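# Seat flat cable's loose end and close the latch

## Task

Insert the loose end of the flat cable fully into the connector that is still empty and close that connector's latch, while the cable's opposite end stays locked in the first connector.

## Robot and tools

Robot: two arms, left_arm and right_arm, each with a parallel two-finger gripper and a wrist camera. Their URDF root links sit in the scene frame at left_arm (+0.031, +0.300, 0) m with quat_wxyz (+1.000, 0, 0, +0.025) and right_arm (+0.016, -0.333, 0) m with quat_wxyz (+1.000, 0, 0, -0.006).

Frames: the scene frame has its origin at table-top height, halfway between the nominal arm bases; +z is up, +x points out over the table, and left_arm is on the +y side (image left/right does not follow these names). Reported hand positions, quaternions, velocities and targets are in the scene frame and may be off by a few centimetres. Offsets you send are instead along each arm's current Hand target axes. On the gripper, fingers extend along +z and separate along y; end_effector_position is the point between the pads, roughly 1 cm short of the tips.

The 14-number row (used by execute_actions and move): one list covering both arms, every number in [-1, 1], always all 14 even if one arm is idle. Order: left_arm dx, dy, dz, rx, ry, rz, opening, then right_arm dx, dy, dz, rx, ry, rz, opening. dx..rz are an offset from that arm's Hand target as it stood when the action or move began, along the Hand target's own axes; 1.0 equals 0.6 m of travel or 180 degrees of turn, and rx, ry, rz form a single rotation vector. They are not absolute poses, and sending the same offset again moves the gripper further. Opening is absolute: +1 fully open (0.094 m), -1 closed. Six zeros for an arm re-request its current Hand target; a 0 in the opening slot is a real half-open command, so resend the present opening to keep a gripper as it is. The controller limits commanded orientation to 40 degrees from the measured one per control step.

execute_actions(actions, cameras): actions is a list of actions; each action is a table of up to 15 rows, one per 1/30 s step, and if shorter its final row is held for the remaining steps. Every row in an action is measured from the start pose of that action, not from the row before. An empty actions list returns the state plus all camera images. cameras: list of names, ["all"], [] or null.

move(target, speed, blend, opening_speed, grip_force, blocking, cameras): target is one 14-number row or a list of up to 15 rows, all offsets from the same starting Hand targets, sharing a 10 s total. speed: top path speed in m/s, 0.002 to 2.9 (default 0.25), one value or one per target; rotation rate capped at twice that in rad/s. blend: corner-rounding radius in m for a list (0 means stop at each target). opening_speed: rate of finger change per second on the -1..+1 scale, at least 0.2; use it to close gently. grip_force: per-pad force cap in newtons, 10 to 50, one value or one per arm; it persists, and lower values close slowly. blocking=false returns after about 0.5 s while motion continues. Paths are straight, do not avoid obstacles or the other arm, lag and overshoot more at higher speed. Avoid paths passing near an arm's own base; go around it.

wait(seconds 0 to 10, cameras): lets time pass with commands held; a running move keeps going. stop(cameras): brakes a running move. zoom_image(camera, region): region [x0, y0, x1, y1] pixels, at most 504 by 504, from the newest image of cam_high, cam_low, cam_face, cam_latch, cam_slot, cam_left_wrist or cam_right_wrist (each 672x504). read_manual(section): only licence texts. finished_scene(scene): ends the current scene, given its number; irreversible, so only call it when the cable is seated and latched and stays so untouched.

Results: per arm Hand target (the last command after clipping, base for next offsets), end_effector_position and end_effector_quat_wxyz, Joint positions (last value is finger gap in metres), Joint velocities (may be omitted when all are at noise level), joint torques (include gravity; joints 1-3 wrap at ±28 N m), grip_measured (opening on the command scale; reads a bit wide when empty, narrower than a squeezed part), grip_effort_nm (gripper motor effort, negative closing; not pad force), and Tool commands. Action calls also list positions at some steps. A move adds a "move:" line: done (within 10 mm and 2 degrees), off_target, moving, held, fault, plus limits such as paced (pose clipped) or held (steps withheld). Resting a few centimetres short of a target is normal from friction and weight and is not proof of contact; resend the missing distance as a new offset. A pressed arm keeps pushing until commanded back past its gripper.

Avoid: dropping or flinging parts, releasing things while they move, fast impacts, strong pushes on fixtures, anything leaving the table, grippers or wrist cameras touching each other, one gripper closing on the other's fingers, strain on wrist camera cables, and long stretched-out holding or pushing at unreachable poses, which heats motors (MOTOR HOT at 75 °C, arm folds and idles at 90 °C, collapses at 100 °C). Prefer slow, smooth approaches near the connectors and the latch.

Each tool is called after ">>>" by a JSON object that holds its "name" and its "arguments".

## Session

>>> {"name": "execute_actions", "arguments": {"actions": []}}

Scene clock: 0.00 s.
left_arm: end_effector_position=(+0.2790, +0.2345, +0.4157) grip_measured=+1.000 grip_effort_nm=n/a end_effector_quat_wxyz=(+0.652, -0.021, +0.752, -0.093) | right_arm: end_effector_position=(+0.2672, -0.2630, +0.2721) grip_measured=+1.000 grip_effort_nm=n/a end_effector_quat_wxyz=(+0.672, +0.023, +0.735, +0.092)
Joint positions: left_arm=[-0.634 0.705 1.154 -0.597 -0.464 -0.236 0.094] | right_arm=[0.617 0.398 0.448 -0.142 0.499 0.212 0.094]
Joint velocities: within noise
Joint torques (N m): no reading
Heat: left arm: 28 °C; right arm: 26 °C.
Hand target: left_arm +0.2771, +0.2359, +0.4211; +0.657, -0.023, +0.747, -0.096 | right_arm +0.2662, -0.2639, +0.2797; +0.678, +0.027, +0.729, +0.096
Tool commands: left_gripper/opening=+1.0 right_gripper/opening=+1.0

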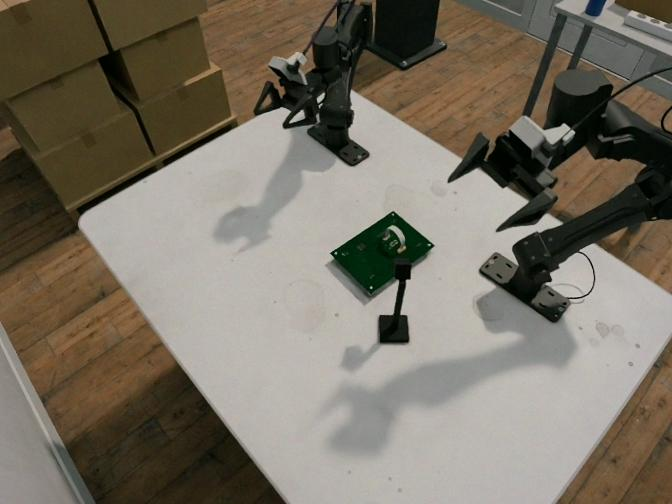

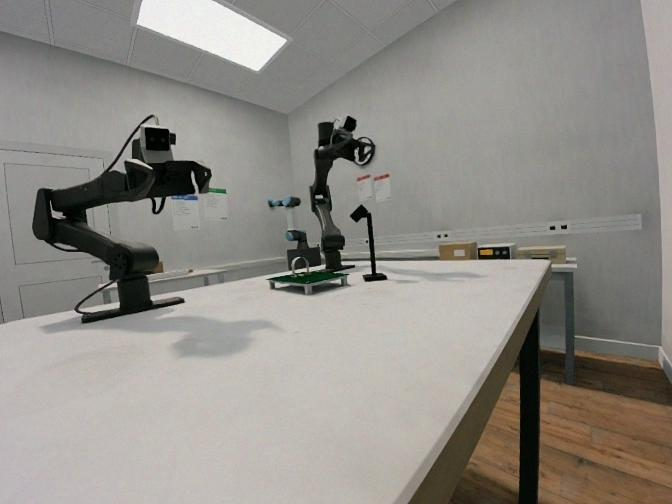

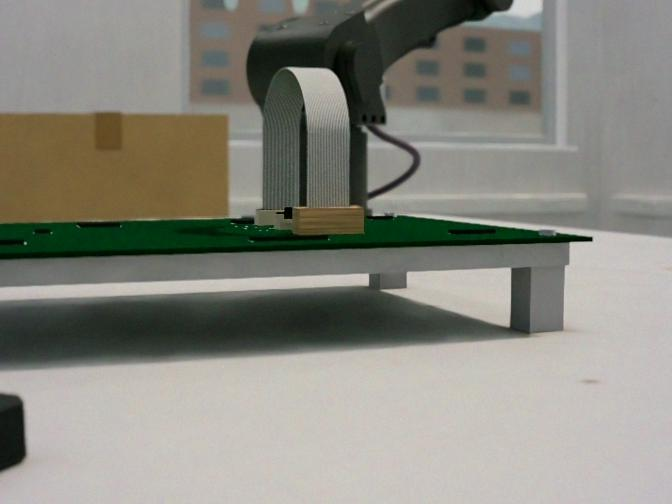

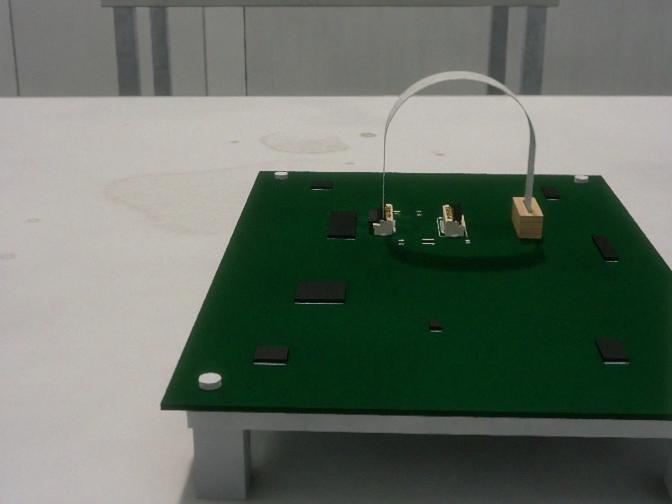

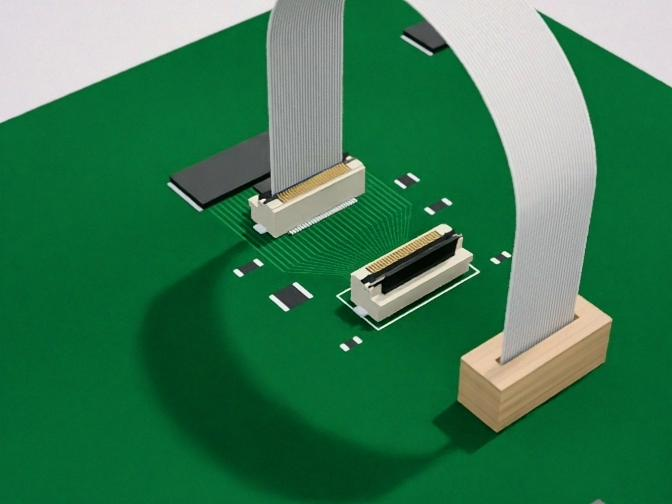

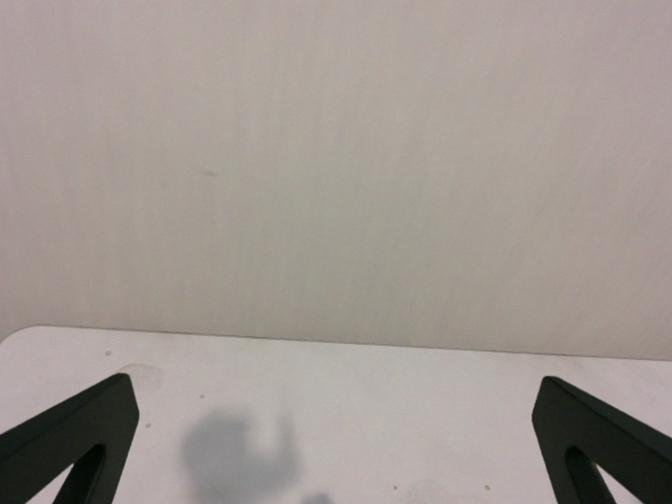

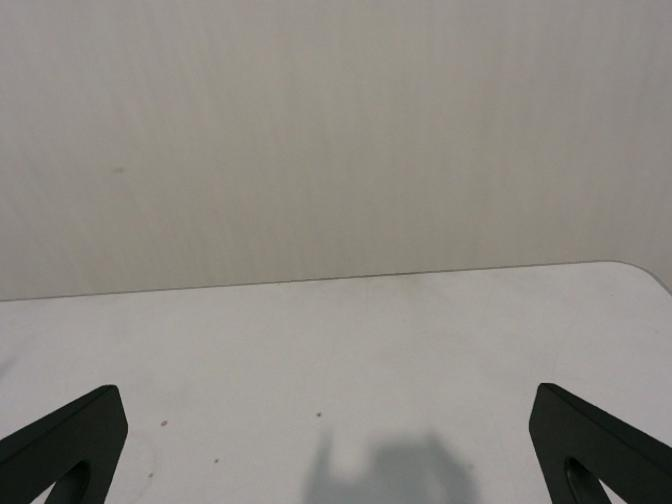

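>>> {"name": "move", "arguments": {"target": [0,0,0,0,0,0,1,0.009,0.268,0.082,0.067,0.475,-0.019,-0.5], "speed": 0.5, "cameras": ["cam_high","cam_right_wrist","cam_slot"]}}

>>> {"name": "zoom_image", "arguments": {"camera": "cam_slot", "region": [240, 140, 640, 440]}}

Scene clock: 20.13 s.
left_arm: end_effector_position=(+0.2790, +0.2345, +0.4157) grip_measured=+1.000 grip_effort_nm=-0.03 end_effector_quat_wxyz=(+0.652, -0.021, +0.752, -0.093) | right_arm: end_effector_position=(+0.2966, -0.1009, +0.2935) grip_measured=-0.498 grip_effort_nm=-0.15 end_effector_quat_wxyz=(+0.154, -0.009, +0.981, +0.120)
Joint positions: left_arm=[-0.634 0.705 1.154 -0.597 -0.464 -0.236 0.094] | right_arm=[0.704 1.732 2.108 -1.554 0.009 0.672 0.024]
Joint torques (N m): left_arm=[-0.03 0.99 5.86 1.47 -0.07 -0.02] | right_arm=[-0.72 -7.45 6.97 0.97 -0.03 0.11]
Heat: left arm: 30 °C; right arm: 29 °C.
Hand target: left_arm +0.2771, +0.2359, +0.4211; +0.657, -0.023, +0.747, -0.096 | right_arm +0.3000, -0.1004, +0.2994; +0.000, +0.000, +1.000, +0.000
Off the commanded pose: left_arm 0.006 m, 1 deg | right_arm 0.007 m, 23 deg.
joint sent to its limit (right arm) — joint 4 (wrist pitch), lower limit. The joint targets are off in orientation, not in position.
move: off_target (right_arm)
Images, in order (width x height): cam_high 672x504, cam_slot 672x504, cam_right_wrist 672x504.

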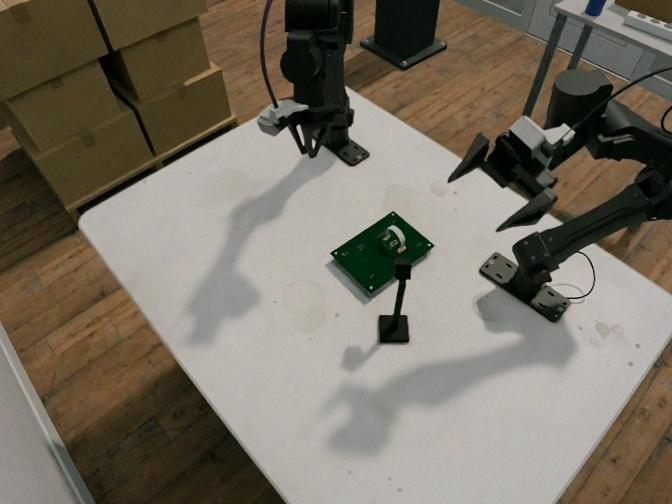

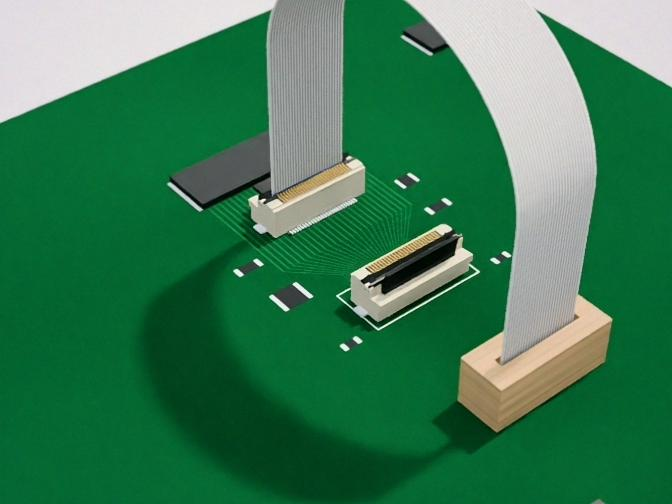

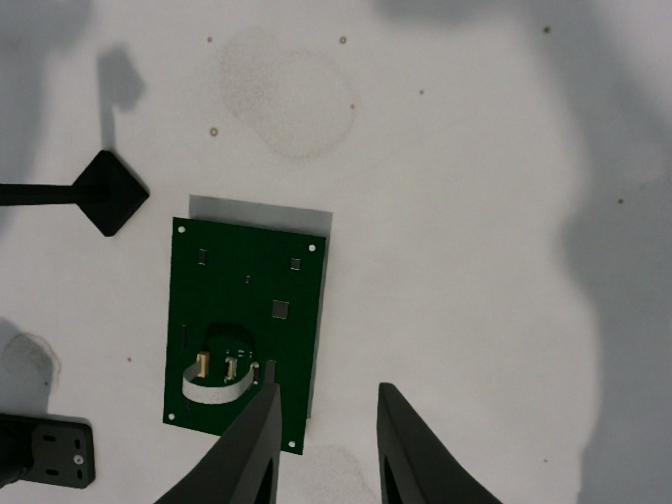

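Scaled by 1.260.

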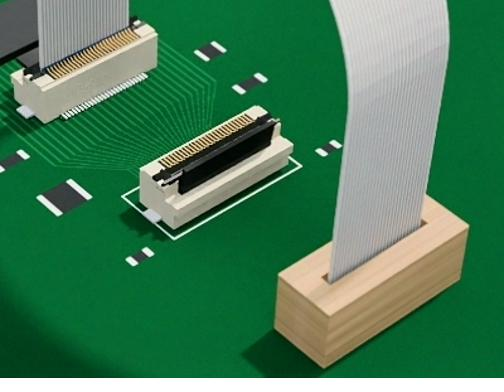

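>>> {"name": "execute_actions", "arguments": {"actions": [], "cameras": ["cam_face","cam_latch","cam_slot"]}}

>>> {"name": "zoom_image", "arguments": {"camera": "cam_latch", "region": [340, 50, 580, 260]}}

>>> {"name": "zoom_image", "arguments": {"camera": "cam_face", "region": [240, 190, 380, 260]}}

>>> {"name": "zoom_image", "arguments": {"camera": "cam_slot", "region": [230, 140, 480, 330]}}

>>> {"name": "zoom_image", "arguments": {"camera": "cam_latch", "region": [360, 190, 480, 245]}}

Scene clock: 64.53 s.
left_arm: end_effector_position=(+0.2790, +0.2345, +0.4157) grip_measured=+1.000 grip_effort_nm=-0.03 end_effector_quat_wxyz=(+0.652, -0.021, +0.752, -0.093) | right_arm: end_effector_position=(+0.2966, -0.1009, +0.2935) grip_measured=-0.498 grip_effort_nm=-0.15 end_effector_quat_wxyz=(+0.154, -0.009, +0.981, +0.120)
Joint positions: left_arm=[-0.634 0.705 1.154 -0.597 -0.464 -0.236 0.094] | right_arm=[0.704 1.732 2.108 -1.554 0.009 0.672 0.024]
Joint velocities: within noise
Joint torques (N m): left_arm=[-0.06 1.05 5.87 1.46 -0.06 -0.01] | right_arm=[-0.84 -7.45 7.17 0.94 -0.08 0.12]
Heat: left arm: 32 °C; right arm: 30 °C.
Hand target: left_arm +0.2771, +0.2359, +0.4211; +0.657, -0.023, +0.747, -0.096 | right_arm +0.3000, -0.1004, +0.2994; +0.000, +0.000, +1.000, +0.000
Tool commands: left_gripper/opening=+1.0 right_gripper/opening=-0.5
Off the commanded pose: left_arm 0.006 m, 1 deg | right_arm 0.007 m, 23 deg.
Images, in order (width x height): cam_face 672x504, cam_latch 672x504, cam_slot 672x504.

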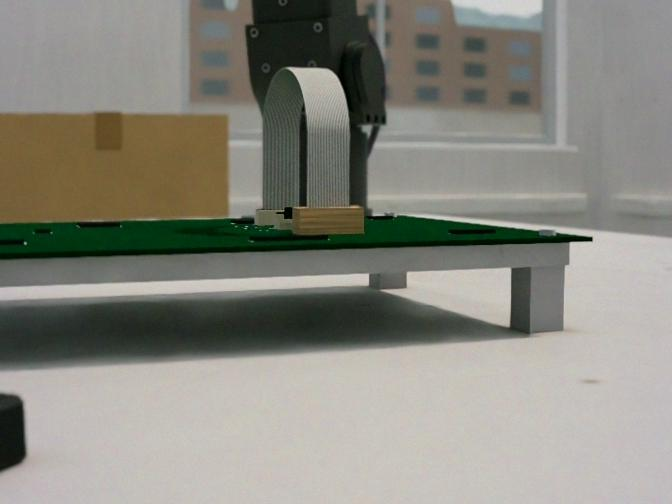

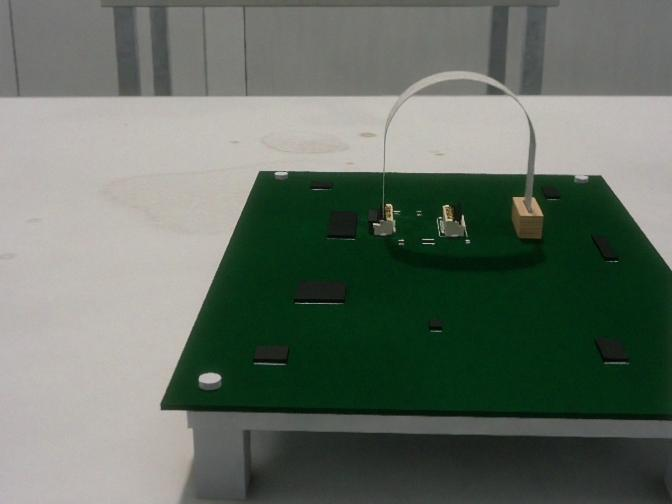

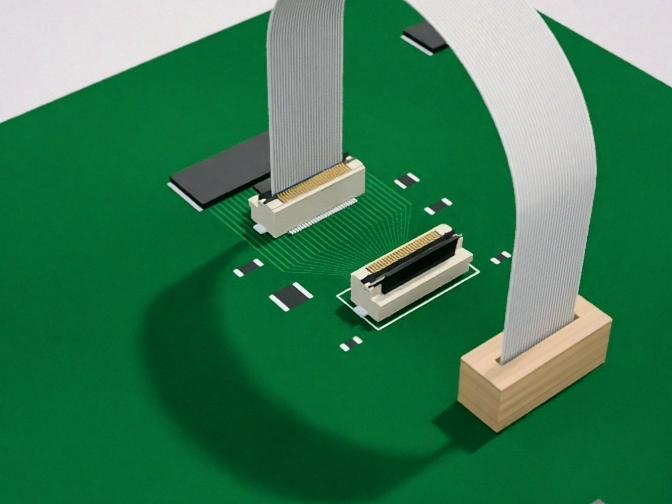

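Scaled by 2.100.

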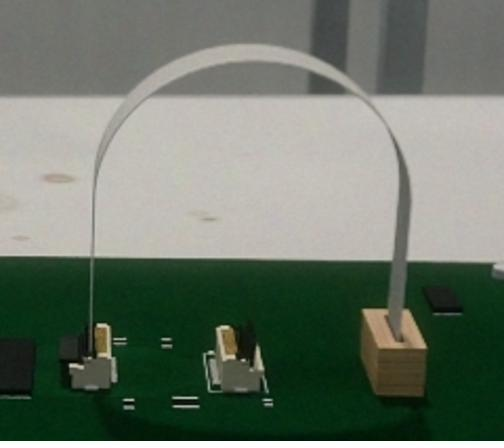

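Scaled by 3.600.

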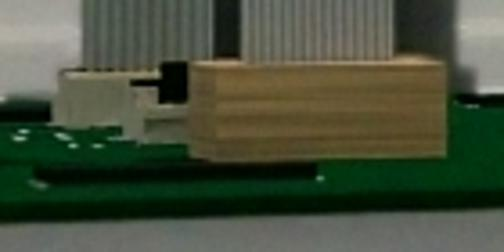

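Scaled by 2.016.

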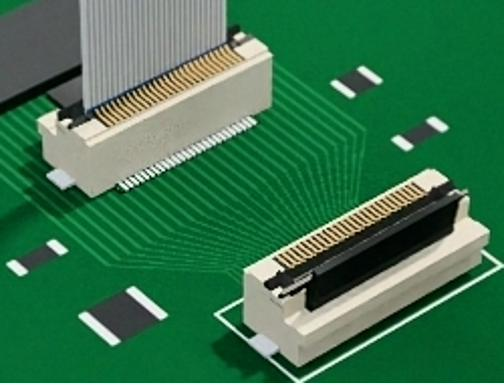

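Scaled by 4.200.

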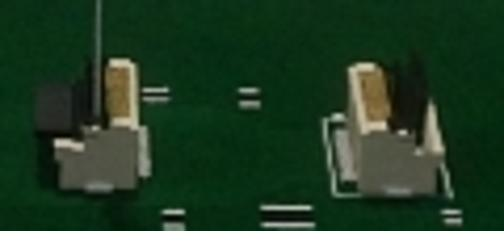

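>>> {"name": "move", "arguments": {"target": [0,0,0,0,0,0,1,0.3333,0.2973,0.249,0.0079,-0.3333,0.0136,-0.5], "speed": 0.5, "cameras": ["cam_high","cam_right_wrist","cam_slot","cam_latch"]}}

Scene clock: 96.07 s.
left_arm: end_effector_position=(+0.2790, +0.2345, +0.4157) grip_measured=+1.000 grip_effort_nm=-0.04 end_effector_quat_wxyz=(+0.652, -0.021, +0.752, -0.093) | right_arm: end_effector_position=(+0.0955, +0.0735, +0.1455) grip_measured=-0.498 grip_effort_nm=-0.15 end_effector_quat_wxyz=(+0.484, +0.006, +0.875, -0.003)
Joint positions: left_arm=[-0.634 0.705 1.154 -0.597 -0.464 -0.236 0.094] | right_arm=[1.758 2.238 1.929 -1.551 0.982 1.916 0.024]
Joint torques (N m): left_arm=[-0.03 1.03 5.9 1.47 -0.07 -0.01] | right_arm=[-0.51 -12.03 6.38 -0.43 0.69 0.2]
Heat: left arm: 32 °C; right arm: 30 °C.
Hand target: left_arm +0.2771, +0.2359, +0.4211; +0.657, -0.023, +0.747, -0.096 | right_arm +0.1000, +0.0778, +0.1497; +0.500, +0.020, +0.866, -0.012
Off the commanded pose: left_arm 0.006 m, 1 deg | right_arm 0.008 m, 3 deg.
joint sent to its limit (right arm) — joint 4 (wrist pitch), lower limit. The joint targets still meet the commanded pose.
move: off_target (right_arm)
Images, in order (width x height): cam_high 672x504, cam_latch 672x504, cam_slot 672x504, cam_right_wrist 672x504.

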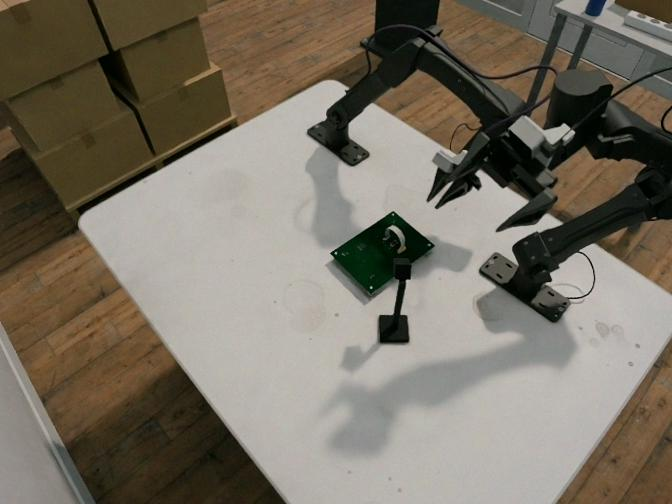

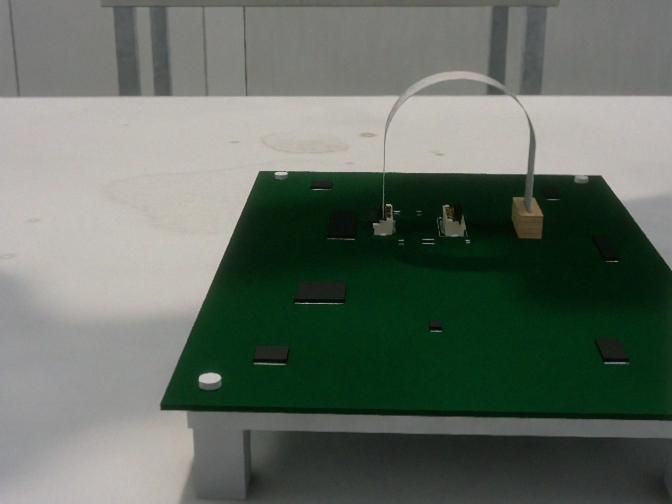

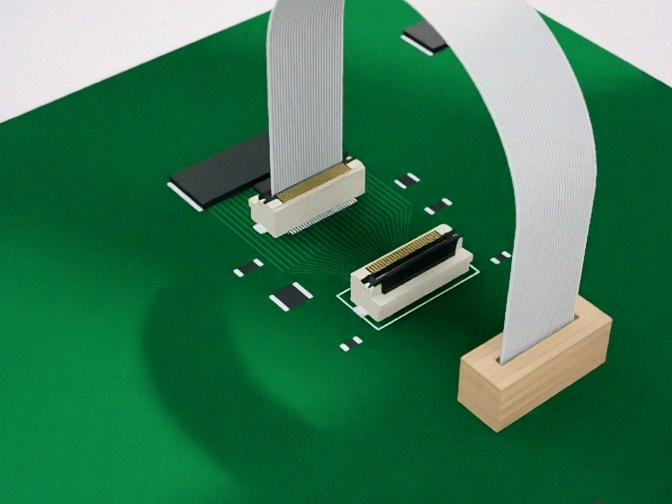

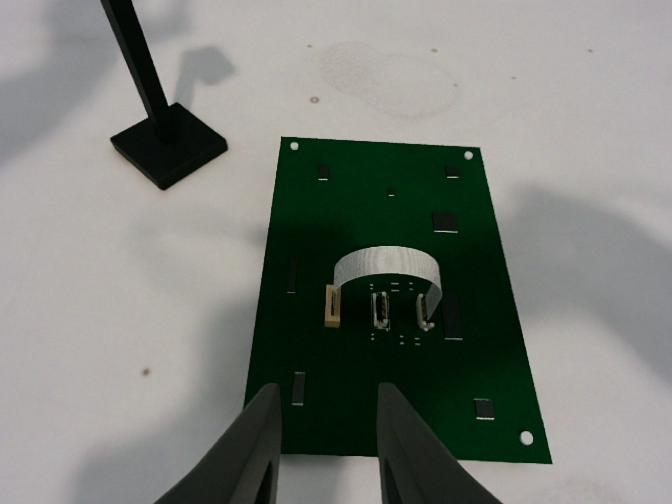

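>>> {"name": "move", "arguments": {"target": [0,0,0,0,0,0,1,0.0775,0.0023,0.1025,0.0053,0,0.003,-0.5], "speed": 0.3, "cameras": ["cam_face","cam_right_wrist","cam_slot","cam_latch"]}}

Scene clock: 113.00 s.
left_arm: end_effector_position=(+0.2790, +0.2345, +0.4157) grip_measured=+1.000 grip_effort_nm=-0.03 end_effector_quat_wxyz=(+0.652, -0.021, +0.752, -0.093) | right_arm: end_effector_position=(+0.1274, +0.0764, +0.0770) grip_measured=-0.498 grip_effort_nm=-0.15 end_effector_quat_wxyz=(+0.487, +0.033, +0.873, -0.020)
Joint positions: left_arm=[-0.634 0.705 1.154 -0.597 -0.464 -0.236 0.094] | right_arm=[1.679 2.326 1.798 -1.318 0.993 1.893 0.024]
Joint torques (N m): left_arm=[-0.05 1.03 5.89 1.47 -0.05 -0.03] | right_arm=[0.02 -13.83 3.89 -0.16 0.7 -0.02]
Heat: left arm: 33 °C; right arm: 30 °C.
Hand target: left_arm +0.2771, +0.2359, +0.4211; +0.657, -0.023, +0.747, -0.096 | right_arm +0.1301, +0.0778, +0.0788; +0.500, +0.028, +0.865, -0.017
Off the commanded pose: left_arm 0.006 m, 1 deg | right_arm 0.004 m, 2 deg.
move: done
Images, in order (width x height): cam_face 672x504, cam_latch 672x504, cam_slot 672x504, cam_right_wrist 672x504.

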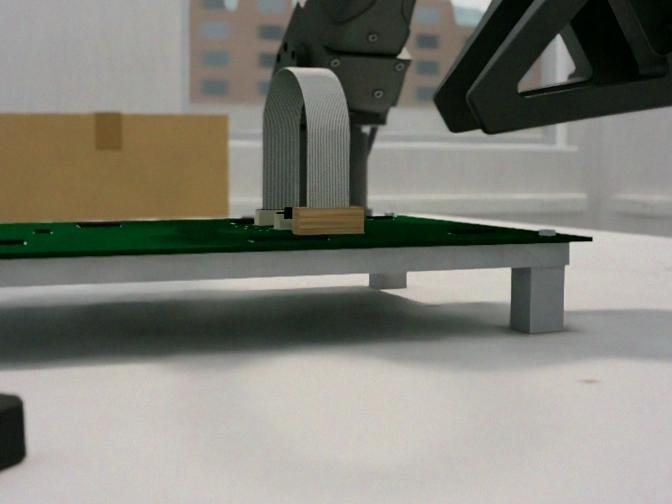

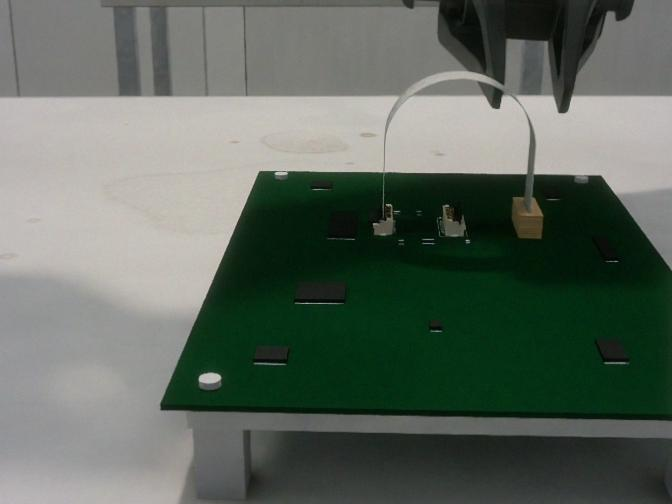

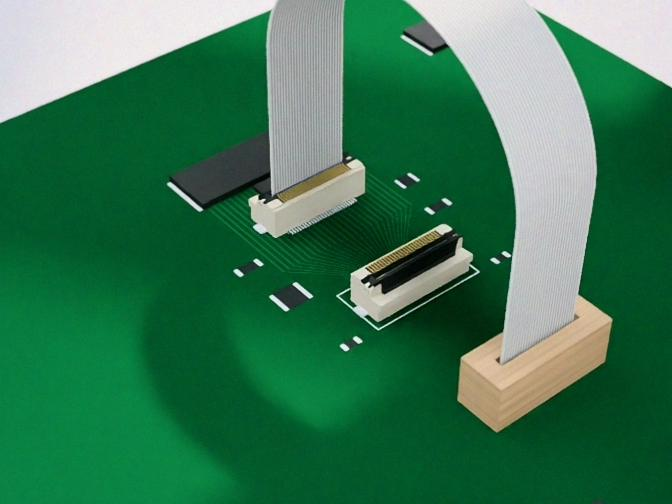

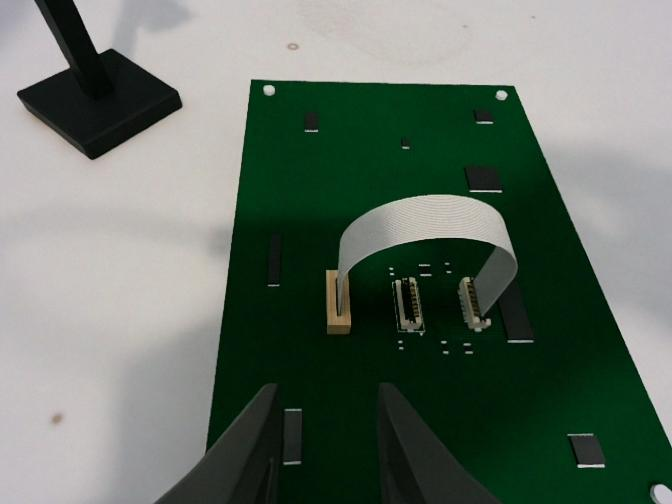

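>>> {"name": "move", "arguments": {"target": [0,0,0,0,0,0,1,-0.0115,-0.0045,0.097,-0.0067,0,-0.0039,-0.5], "speed": 0.15, "cameras": ["cam_face","cam_right_wrist","cam_slot","cam_latch"]}}

Scene clock: 133.90 s.
left_arm: end_effector_position=(+0.2790, +0.2345, +0.4157) grip_measured=+1.000 grip_effort_nm=-0.03 end_effector_quat_wxyz=(+0.652, -0.021, +0.752, -0.093) | right_arm: end_effector_position=(+0.1825, +0.0695, +0.0470) grip_measured=-0.498 grip_effort_nm=-0.14 end_effector_quat_wxyz=(+0.503, +0.006, +0.864, -0.031)
Joint positions: left_arm=[-0.634 0.705 1.154 -0.597 -0.464 -0.236 0.094] | right_arm=[1.557 2.284 1.581 -0.942 1.055 1.602 0.024]
Joint torques (N m): left_arm=[-0.05 1.03 5.87 1.46 -0.06 -0.01] | right_arm=[-0.44 -17.1 3.33 0.45 0.34 -0.09]
Heat: left arm: 33 °C; right arm: 33 °C.
Hand target: left_arm +0.2771, +0.2359, +0.4211; +0.657, -0.023, +0.747, -0.096 | right_arm +0.1837, +0.0715, +0.0557; +0.500, +0.018, +0.866, -0.011
Off the commanded pose: left_arm 0.006 m, 1 deg | right_arm 0.009 m, 3 deg.
move: off_target (right_arm)
Images, in order (width x height): cam_face 672x504, cam_latch 672x504, cam_slot 672x504, cam_right_wrist 672x504.

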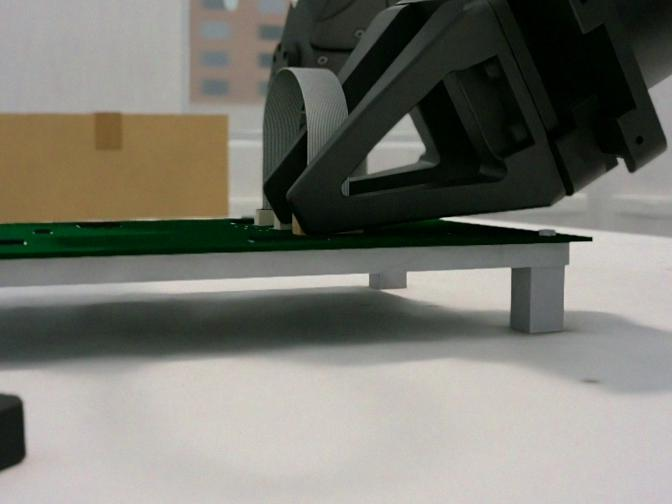

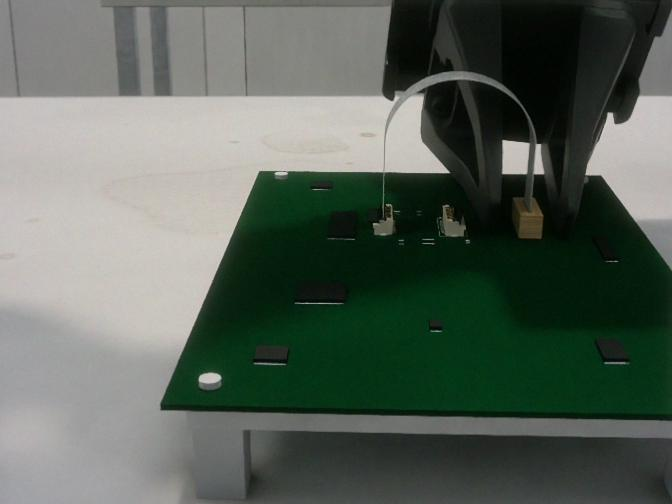

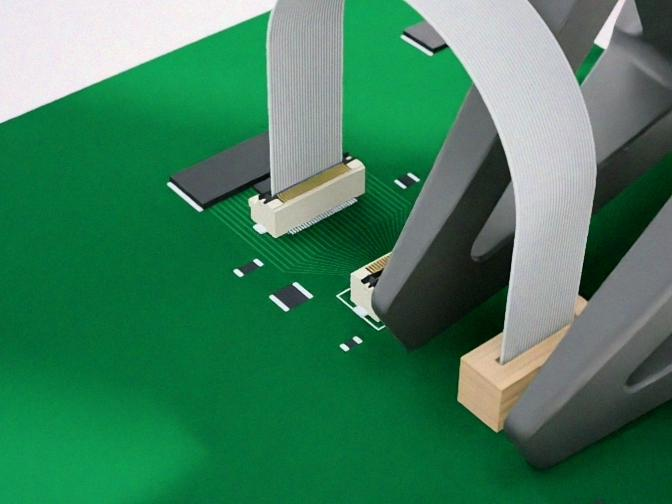

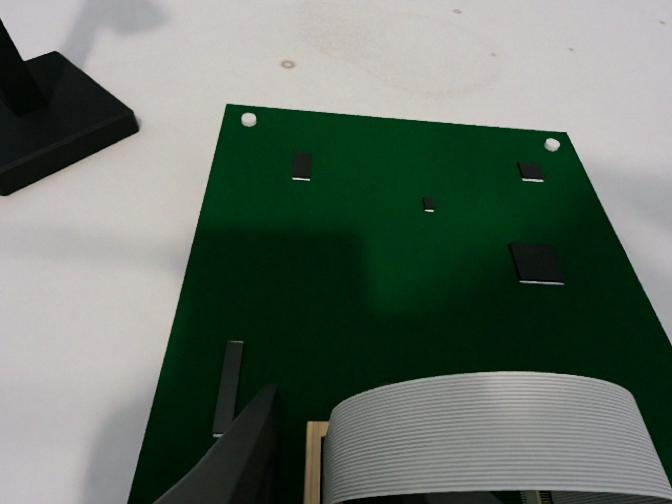

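>>> {"name": "move", "arguments": {"target": [0,0,0,0,0,0,1,-0.0165,0.0042,-0.0115,0,0,0.015,-0.5], "speed": 0.1, "cameras": ["cam_face","cam_right_wrist","cam_slot","cam_latch"]}}

Scene clock: 144.67 s.
left_arm: end_effector_position=(+0.2790, +0.2345, +0.4157) grip_measured=+1.000 grip_effort_nm=-0.04 end_effector_quat_wxyz=(+0.652, -0.021, +0.752, -0.093) | right_arm: end_effector_position=(+0.1817, +0.0695, +0.0471) grip_measured=-0.498 grip_effort_nm=-0.14 end_effector_quat_wxyz=(+0.500, +0.018, +0.866, -0.023)
Joint positions: left_arm=[-0.634 0.705 1.154 -0.597 -0.464 -0.236 0.094] | right_arm=[1.557 2.28 1.581 -0.943 1.047 1.629 0.024]
Joint torques (N m): left_arm=[-0.03 1.07 5.86 1.47 -0.07 -0.01] | right_arm=[-0.13 -18.04 5.22 0.03 0.48 0.18]
Heat: left arm: 33 °C; right arm: 33 °C.
Hand target: left_arm +0.2771, +0.2359, +0.4211; +0.657, -0.023, +0.747, -0.096 | right_arm +0.1828, +0.0741, +0.0677; +0.500, +0.038, +0.865, +0.001
Off the commanded pose: left_arm 0.006 m, 1 deg | right_arm 0.021 m, 4 deg.
move: off_target (right_arm)
Images, in order (width x height): cam_face 672x504, cam_latch 672x504, cam_slot 672x504, cam_right_wrist 672x504.

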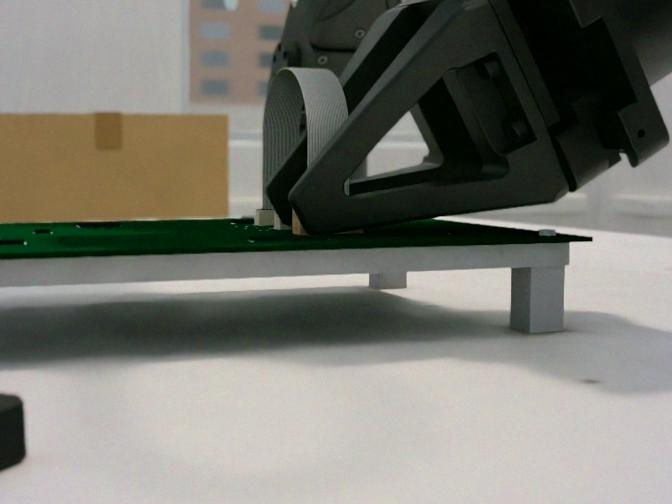

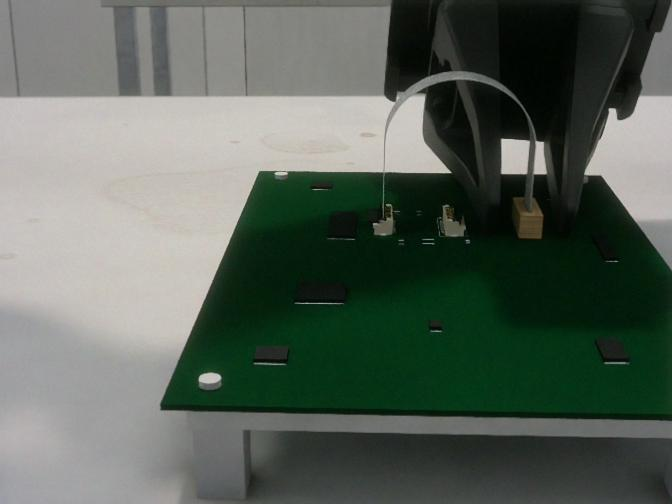

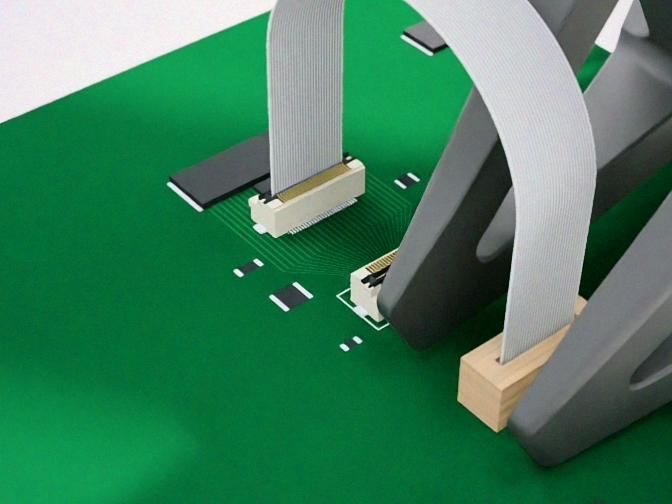

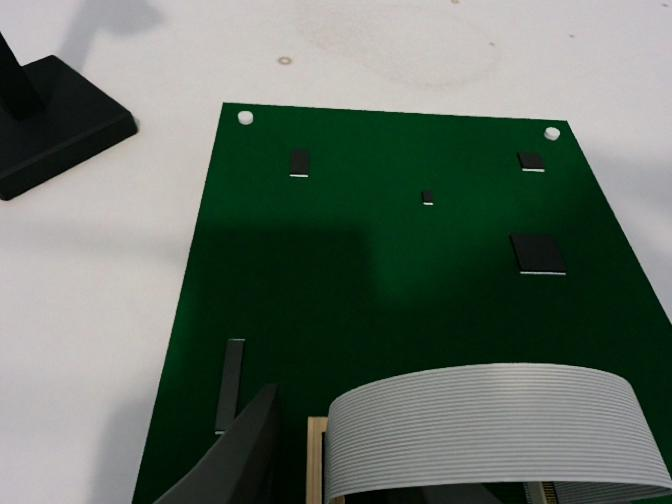

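>>> {"name": "move", "arguments": {"target": [0,0,0,0,0,0,1,-0.0165,0,-0.0095,0,0,0,-0.5], "speed": 0.1, "cameras": ["cam_face","cam_latch"]}}

Scene clock: 147.73 s.
left_arm: end_effector_position=(+0.2790, +0.2345, +0.4157) grip_measured=+1.000 grip_effort_nm=-0.03 end_effector_quat_wxyz=(+0.652, -0.021, +0.752, -0.093) | right_arm: end_effector_position=(+0.1799, +0.0647, +0.0509) grip_measured=-0.498 grip_effort_nm=-0.14 end_effector_quat_wxyz=(+0.492, +0.014, +0.870, -0.031)
Joint positions: left_arm=[-0.634 0.705 1.154 -0.597 -0.464 -0.236 0.094] | right_arm=[1.557 2.264 1.581 -0.978 1.029 1.63 0.024]
Joint torques (N m): left_arm=[-0.01 1.03 5.94 1.45 -0.05 -0.01] | right_arm=[-0.05 -18.35 6.54 -0.04 0.6 0.21]
Heat: left arm: 33 °C; right arm: 34 °C.
Hand target: left_arm +0.2771, +0.2359, +0.4211; +0.657, -0.023, +0.747, -0.096 | right_arm +0.1828, +0.0736, +0.0791; +0.500, +0.038, +0.865, +0.001
Off the commanded pose: left_arm 0.006 m, 1 deg | right_arm 0.030 m, 5 deg.
move: off_target (right_arm)
Images, in order (width x height): cam_face 672x504, cam_latch 672x504.

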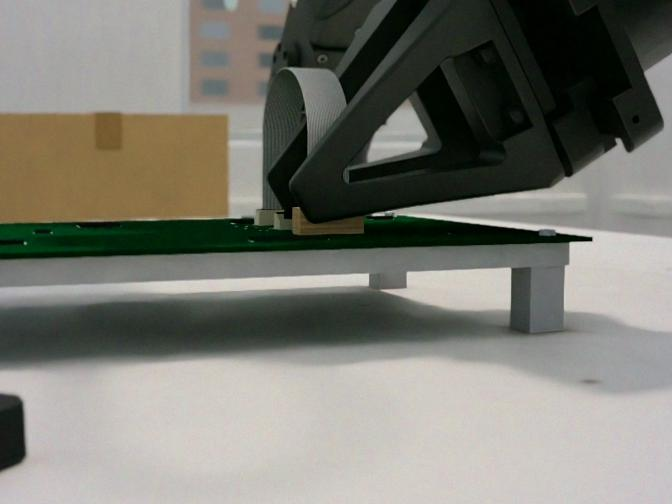

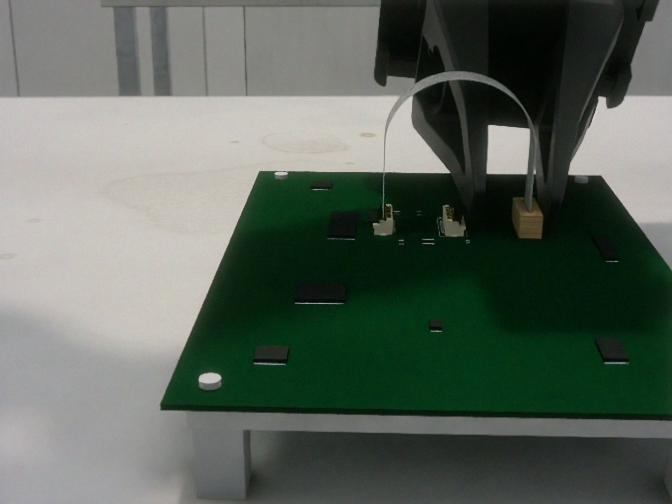

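>>> {"name": "move", "arguments": {"target": [0,0,0,0,0,0,1,-0.0087,0.012,-0.006,0,0,0,-0.5], "speed": 0.1, "cameras": ["cam_face","cam_latch"]}}

Scene clock: 154.43 s.
left_arm: end_effector_position=(+0.2790, +0.2345, +0.4157) grip_measured=+1.000 grip_effort_nm=-0.03 end_effector_quat_wxyz=(+0.652, -0.021, +0.752, -0.093) | right_arm: end_effector_position=(+0.1800, +0.0726, +0.0633) grip_measured=-0.498 grip_effort_nm=-0.14 end_effector_quat_wxyz=(+0.491, +0.018, +0.870, -0.025)
Joint positions: left_arm=[-0.634 0.705 1.154 -0.597 -0.464 -0.236 0.094] | right_arm=[1.557 2.264 1.636 -1.02 1.027 1.631 0.024]
Joint torques (N m): left_arm=[-0.03 1.01 5.87 1.45 -0.06 -0.02] | right_arm=[-0.02 -16.7 6.74 0 0.58 0.19]
Heat: left arm: 34 °C; right arm: 37 °C.
Hand target: left_arm +0.2771, +0.2359, +0.4211; +0.657, -0.023, +0.747, -0.096 | right_arm +0.1827, +0.0806, +0.0857; +0.500, +0.038, +0.865, +0.001
Off the commanded pose: left_arm 0.006 m, 1 deg | right_arm 0.024 m, 4 deg.
move: off_target (right_arm)
Images, in order (width x height): cam_face 672x504, cam_latch 672x504.

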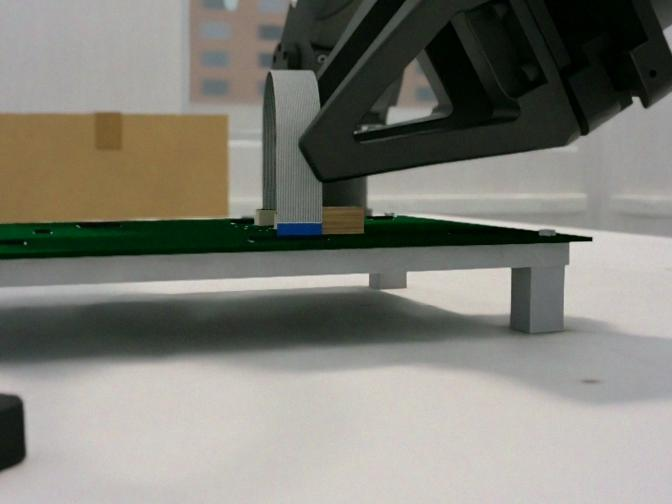

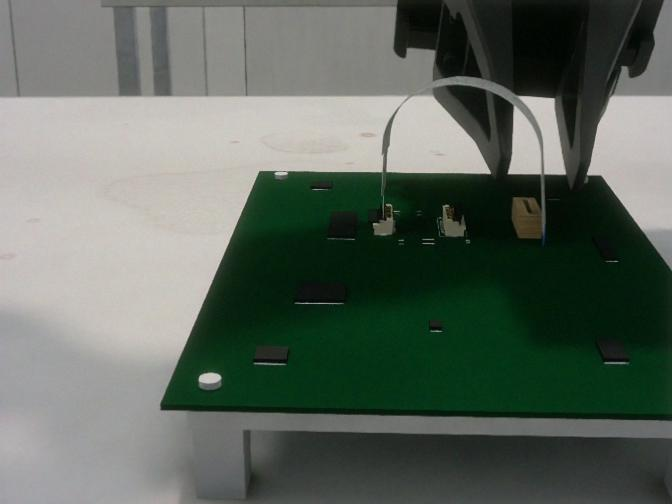

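>>> {"name": "execute_actions", "arguments": {"actions": [], "cameras": ["cam_slot","cam_right_wrist"]}}

Scene clock: 155.93 s.
left_arm: end_effector_position=(+0.2790, +0.2345, +0.4157) grip_measured=+1.000 grip_effort_nm=-0.03 end_effector_quat_wxyz=(+0.652, -0.021, +0.752, -0.093) | right_arm: end_effector_position=(+0.1800, +0.0725, +0.0633) grip_measured=-0.498 grip_effort_nm=-0.14 end_effector_quat_wxyz=(+0.491, +0.018, +0.870, -0.025)
Joint positions: left_arm=[-0.634 0.705 1.154 -0.597 -0.464 -0.236 0.094] | right_arm=[1.557 2.264 1.636 -1.02 1.027 1.631 0.024]
Joint velocities: within noise
Joint torques (N m): left_arm=[-0.03 1.02 5.89 1.47 -0.07 -0.02] | right_arm=[-0.16 -16.59 6.97 -0.02 0.6 0.22]
Heat: left arm: 34 °C; right arm: 37 °C.
Hand target: left_arm +0.2771, +0.2359, +0.4211; +0.657, -0.023, +0.747, -0.096 | right_arm +0.1827, +0.0806, +0.0857; +0.500, +0.038, +0.865, +0.001
Tool commands: left_gripper/opening=+1.0 right_gripper/opening=-0.5
Off the commanded pose: left_arm 0.006 m, 1 deg | right_arm 0.024 m, 4 deg.
Images, in order (width x height): cam_slot 672x504, cam_right_wrist 672x504.

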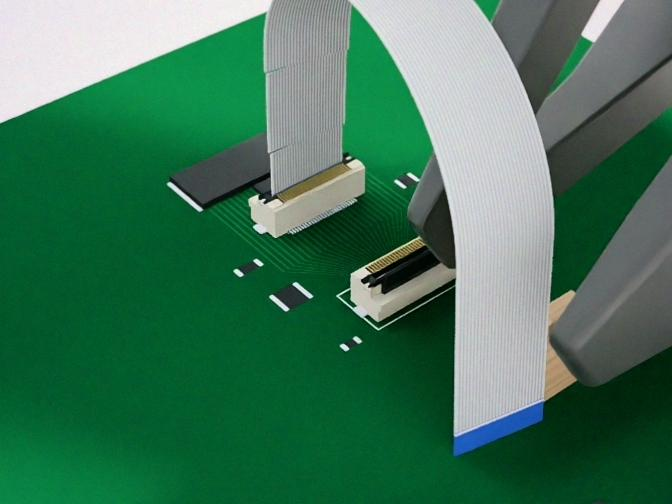

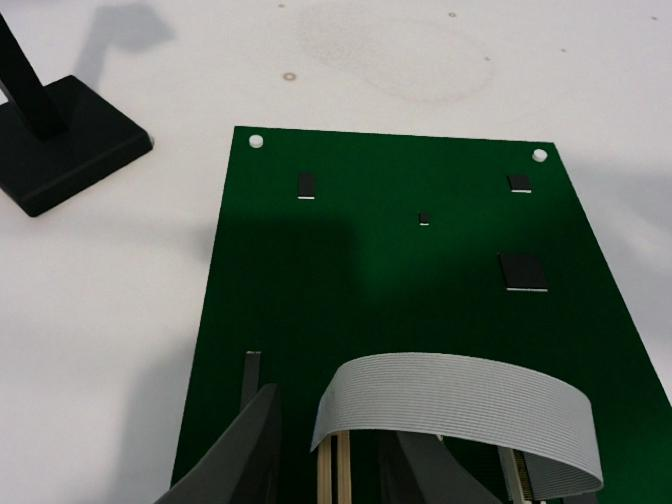

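>>> {"name": "move", "arguments": {"target": [0,0,0,0,0,0,1,0.0178,-0.0083,0.0327,0,0,0,-0.5], "speed": 0.06, "cameras": ["cam_face","cam_slot","cam_latch"]}}

Scene clock: 170.20 s.
left_arm: end_effector_position=(+0.2790, +0.2345, +0.4157) grip_measured=+1.000 grip_effort_nm=-0.04 end_effector_quat_wxyz=(+0.652, -0.021, +0.752, -0.093) | right_arm: end_effector_position=(+0.1904, +0.0766, +0.0549) grip_measured=-0.498 grip_effort_nm=-0.14 end_effector_quat_wxyz=(+0.491, +0.031, +0.870, -0.009)
Joint positions: left_arm=[-0.634 0.705 1.154 -0.597 -0.464 -0.236 0.094] | right_arm=[1.532 2.264 1.602 -0.915 1.027 1.596 0.024]
Joint torques (N m): left_arm=[-0.03 1.07 5.94 1.47 -0.06 -0.01] | right_arm=[-0.32 -16.46 3.56 0.34 0.65 -0.03]
Heat: left arm: 34 °C; right arm: 39 °C.
Hand target: left_arm +0.2771, +0.2359, +0.4211; +0.657, -0.023, +0.747, -0.096 | right_arm +0.1940, +0.0757, +0.0665; +0.501, +0.038, +0.865, +0.001
Off the commanded pose: left_arm 0.006 m, 1 deg | right_arm 0.012 m, 2 deg.
move: off_target (right_arm)
Images, in order (width x height): cam_face 672x504, cam_latch 672x504, cam_slot 672x504.

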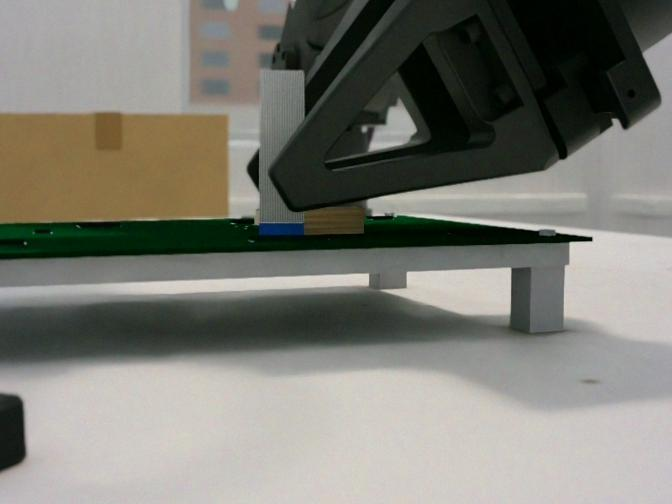

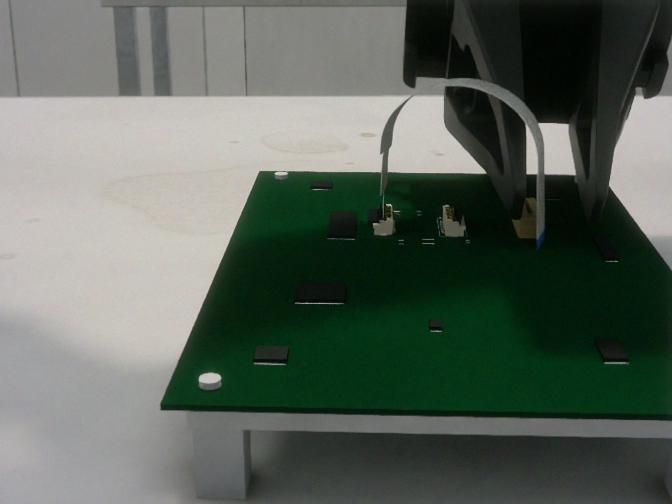

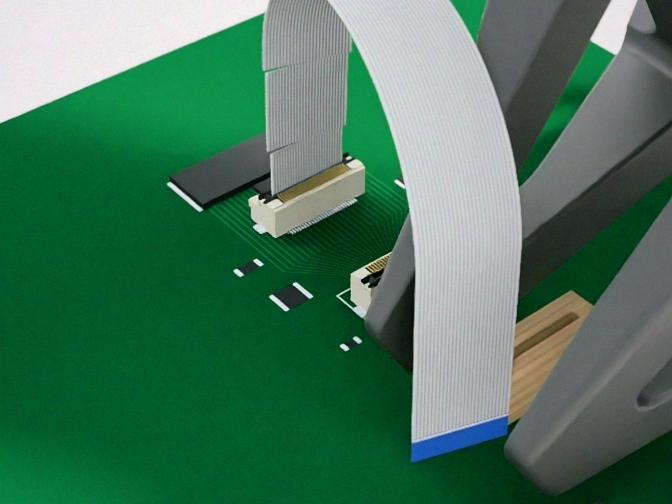

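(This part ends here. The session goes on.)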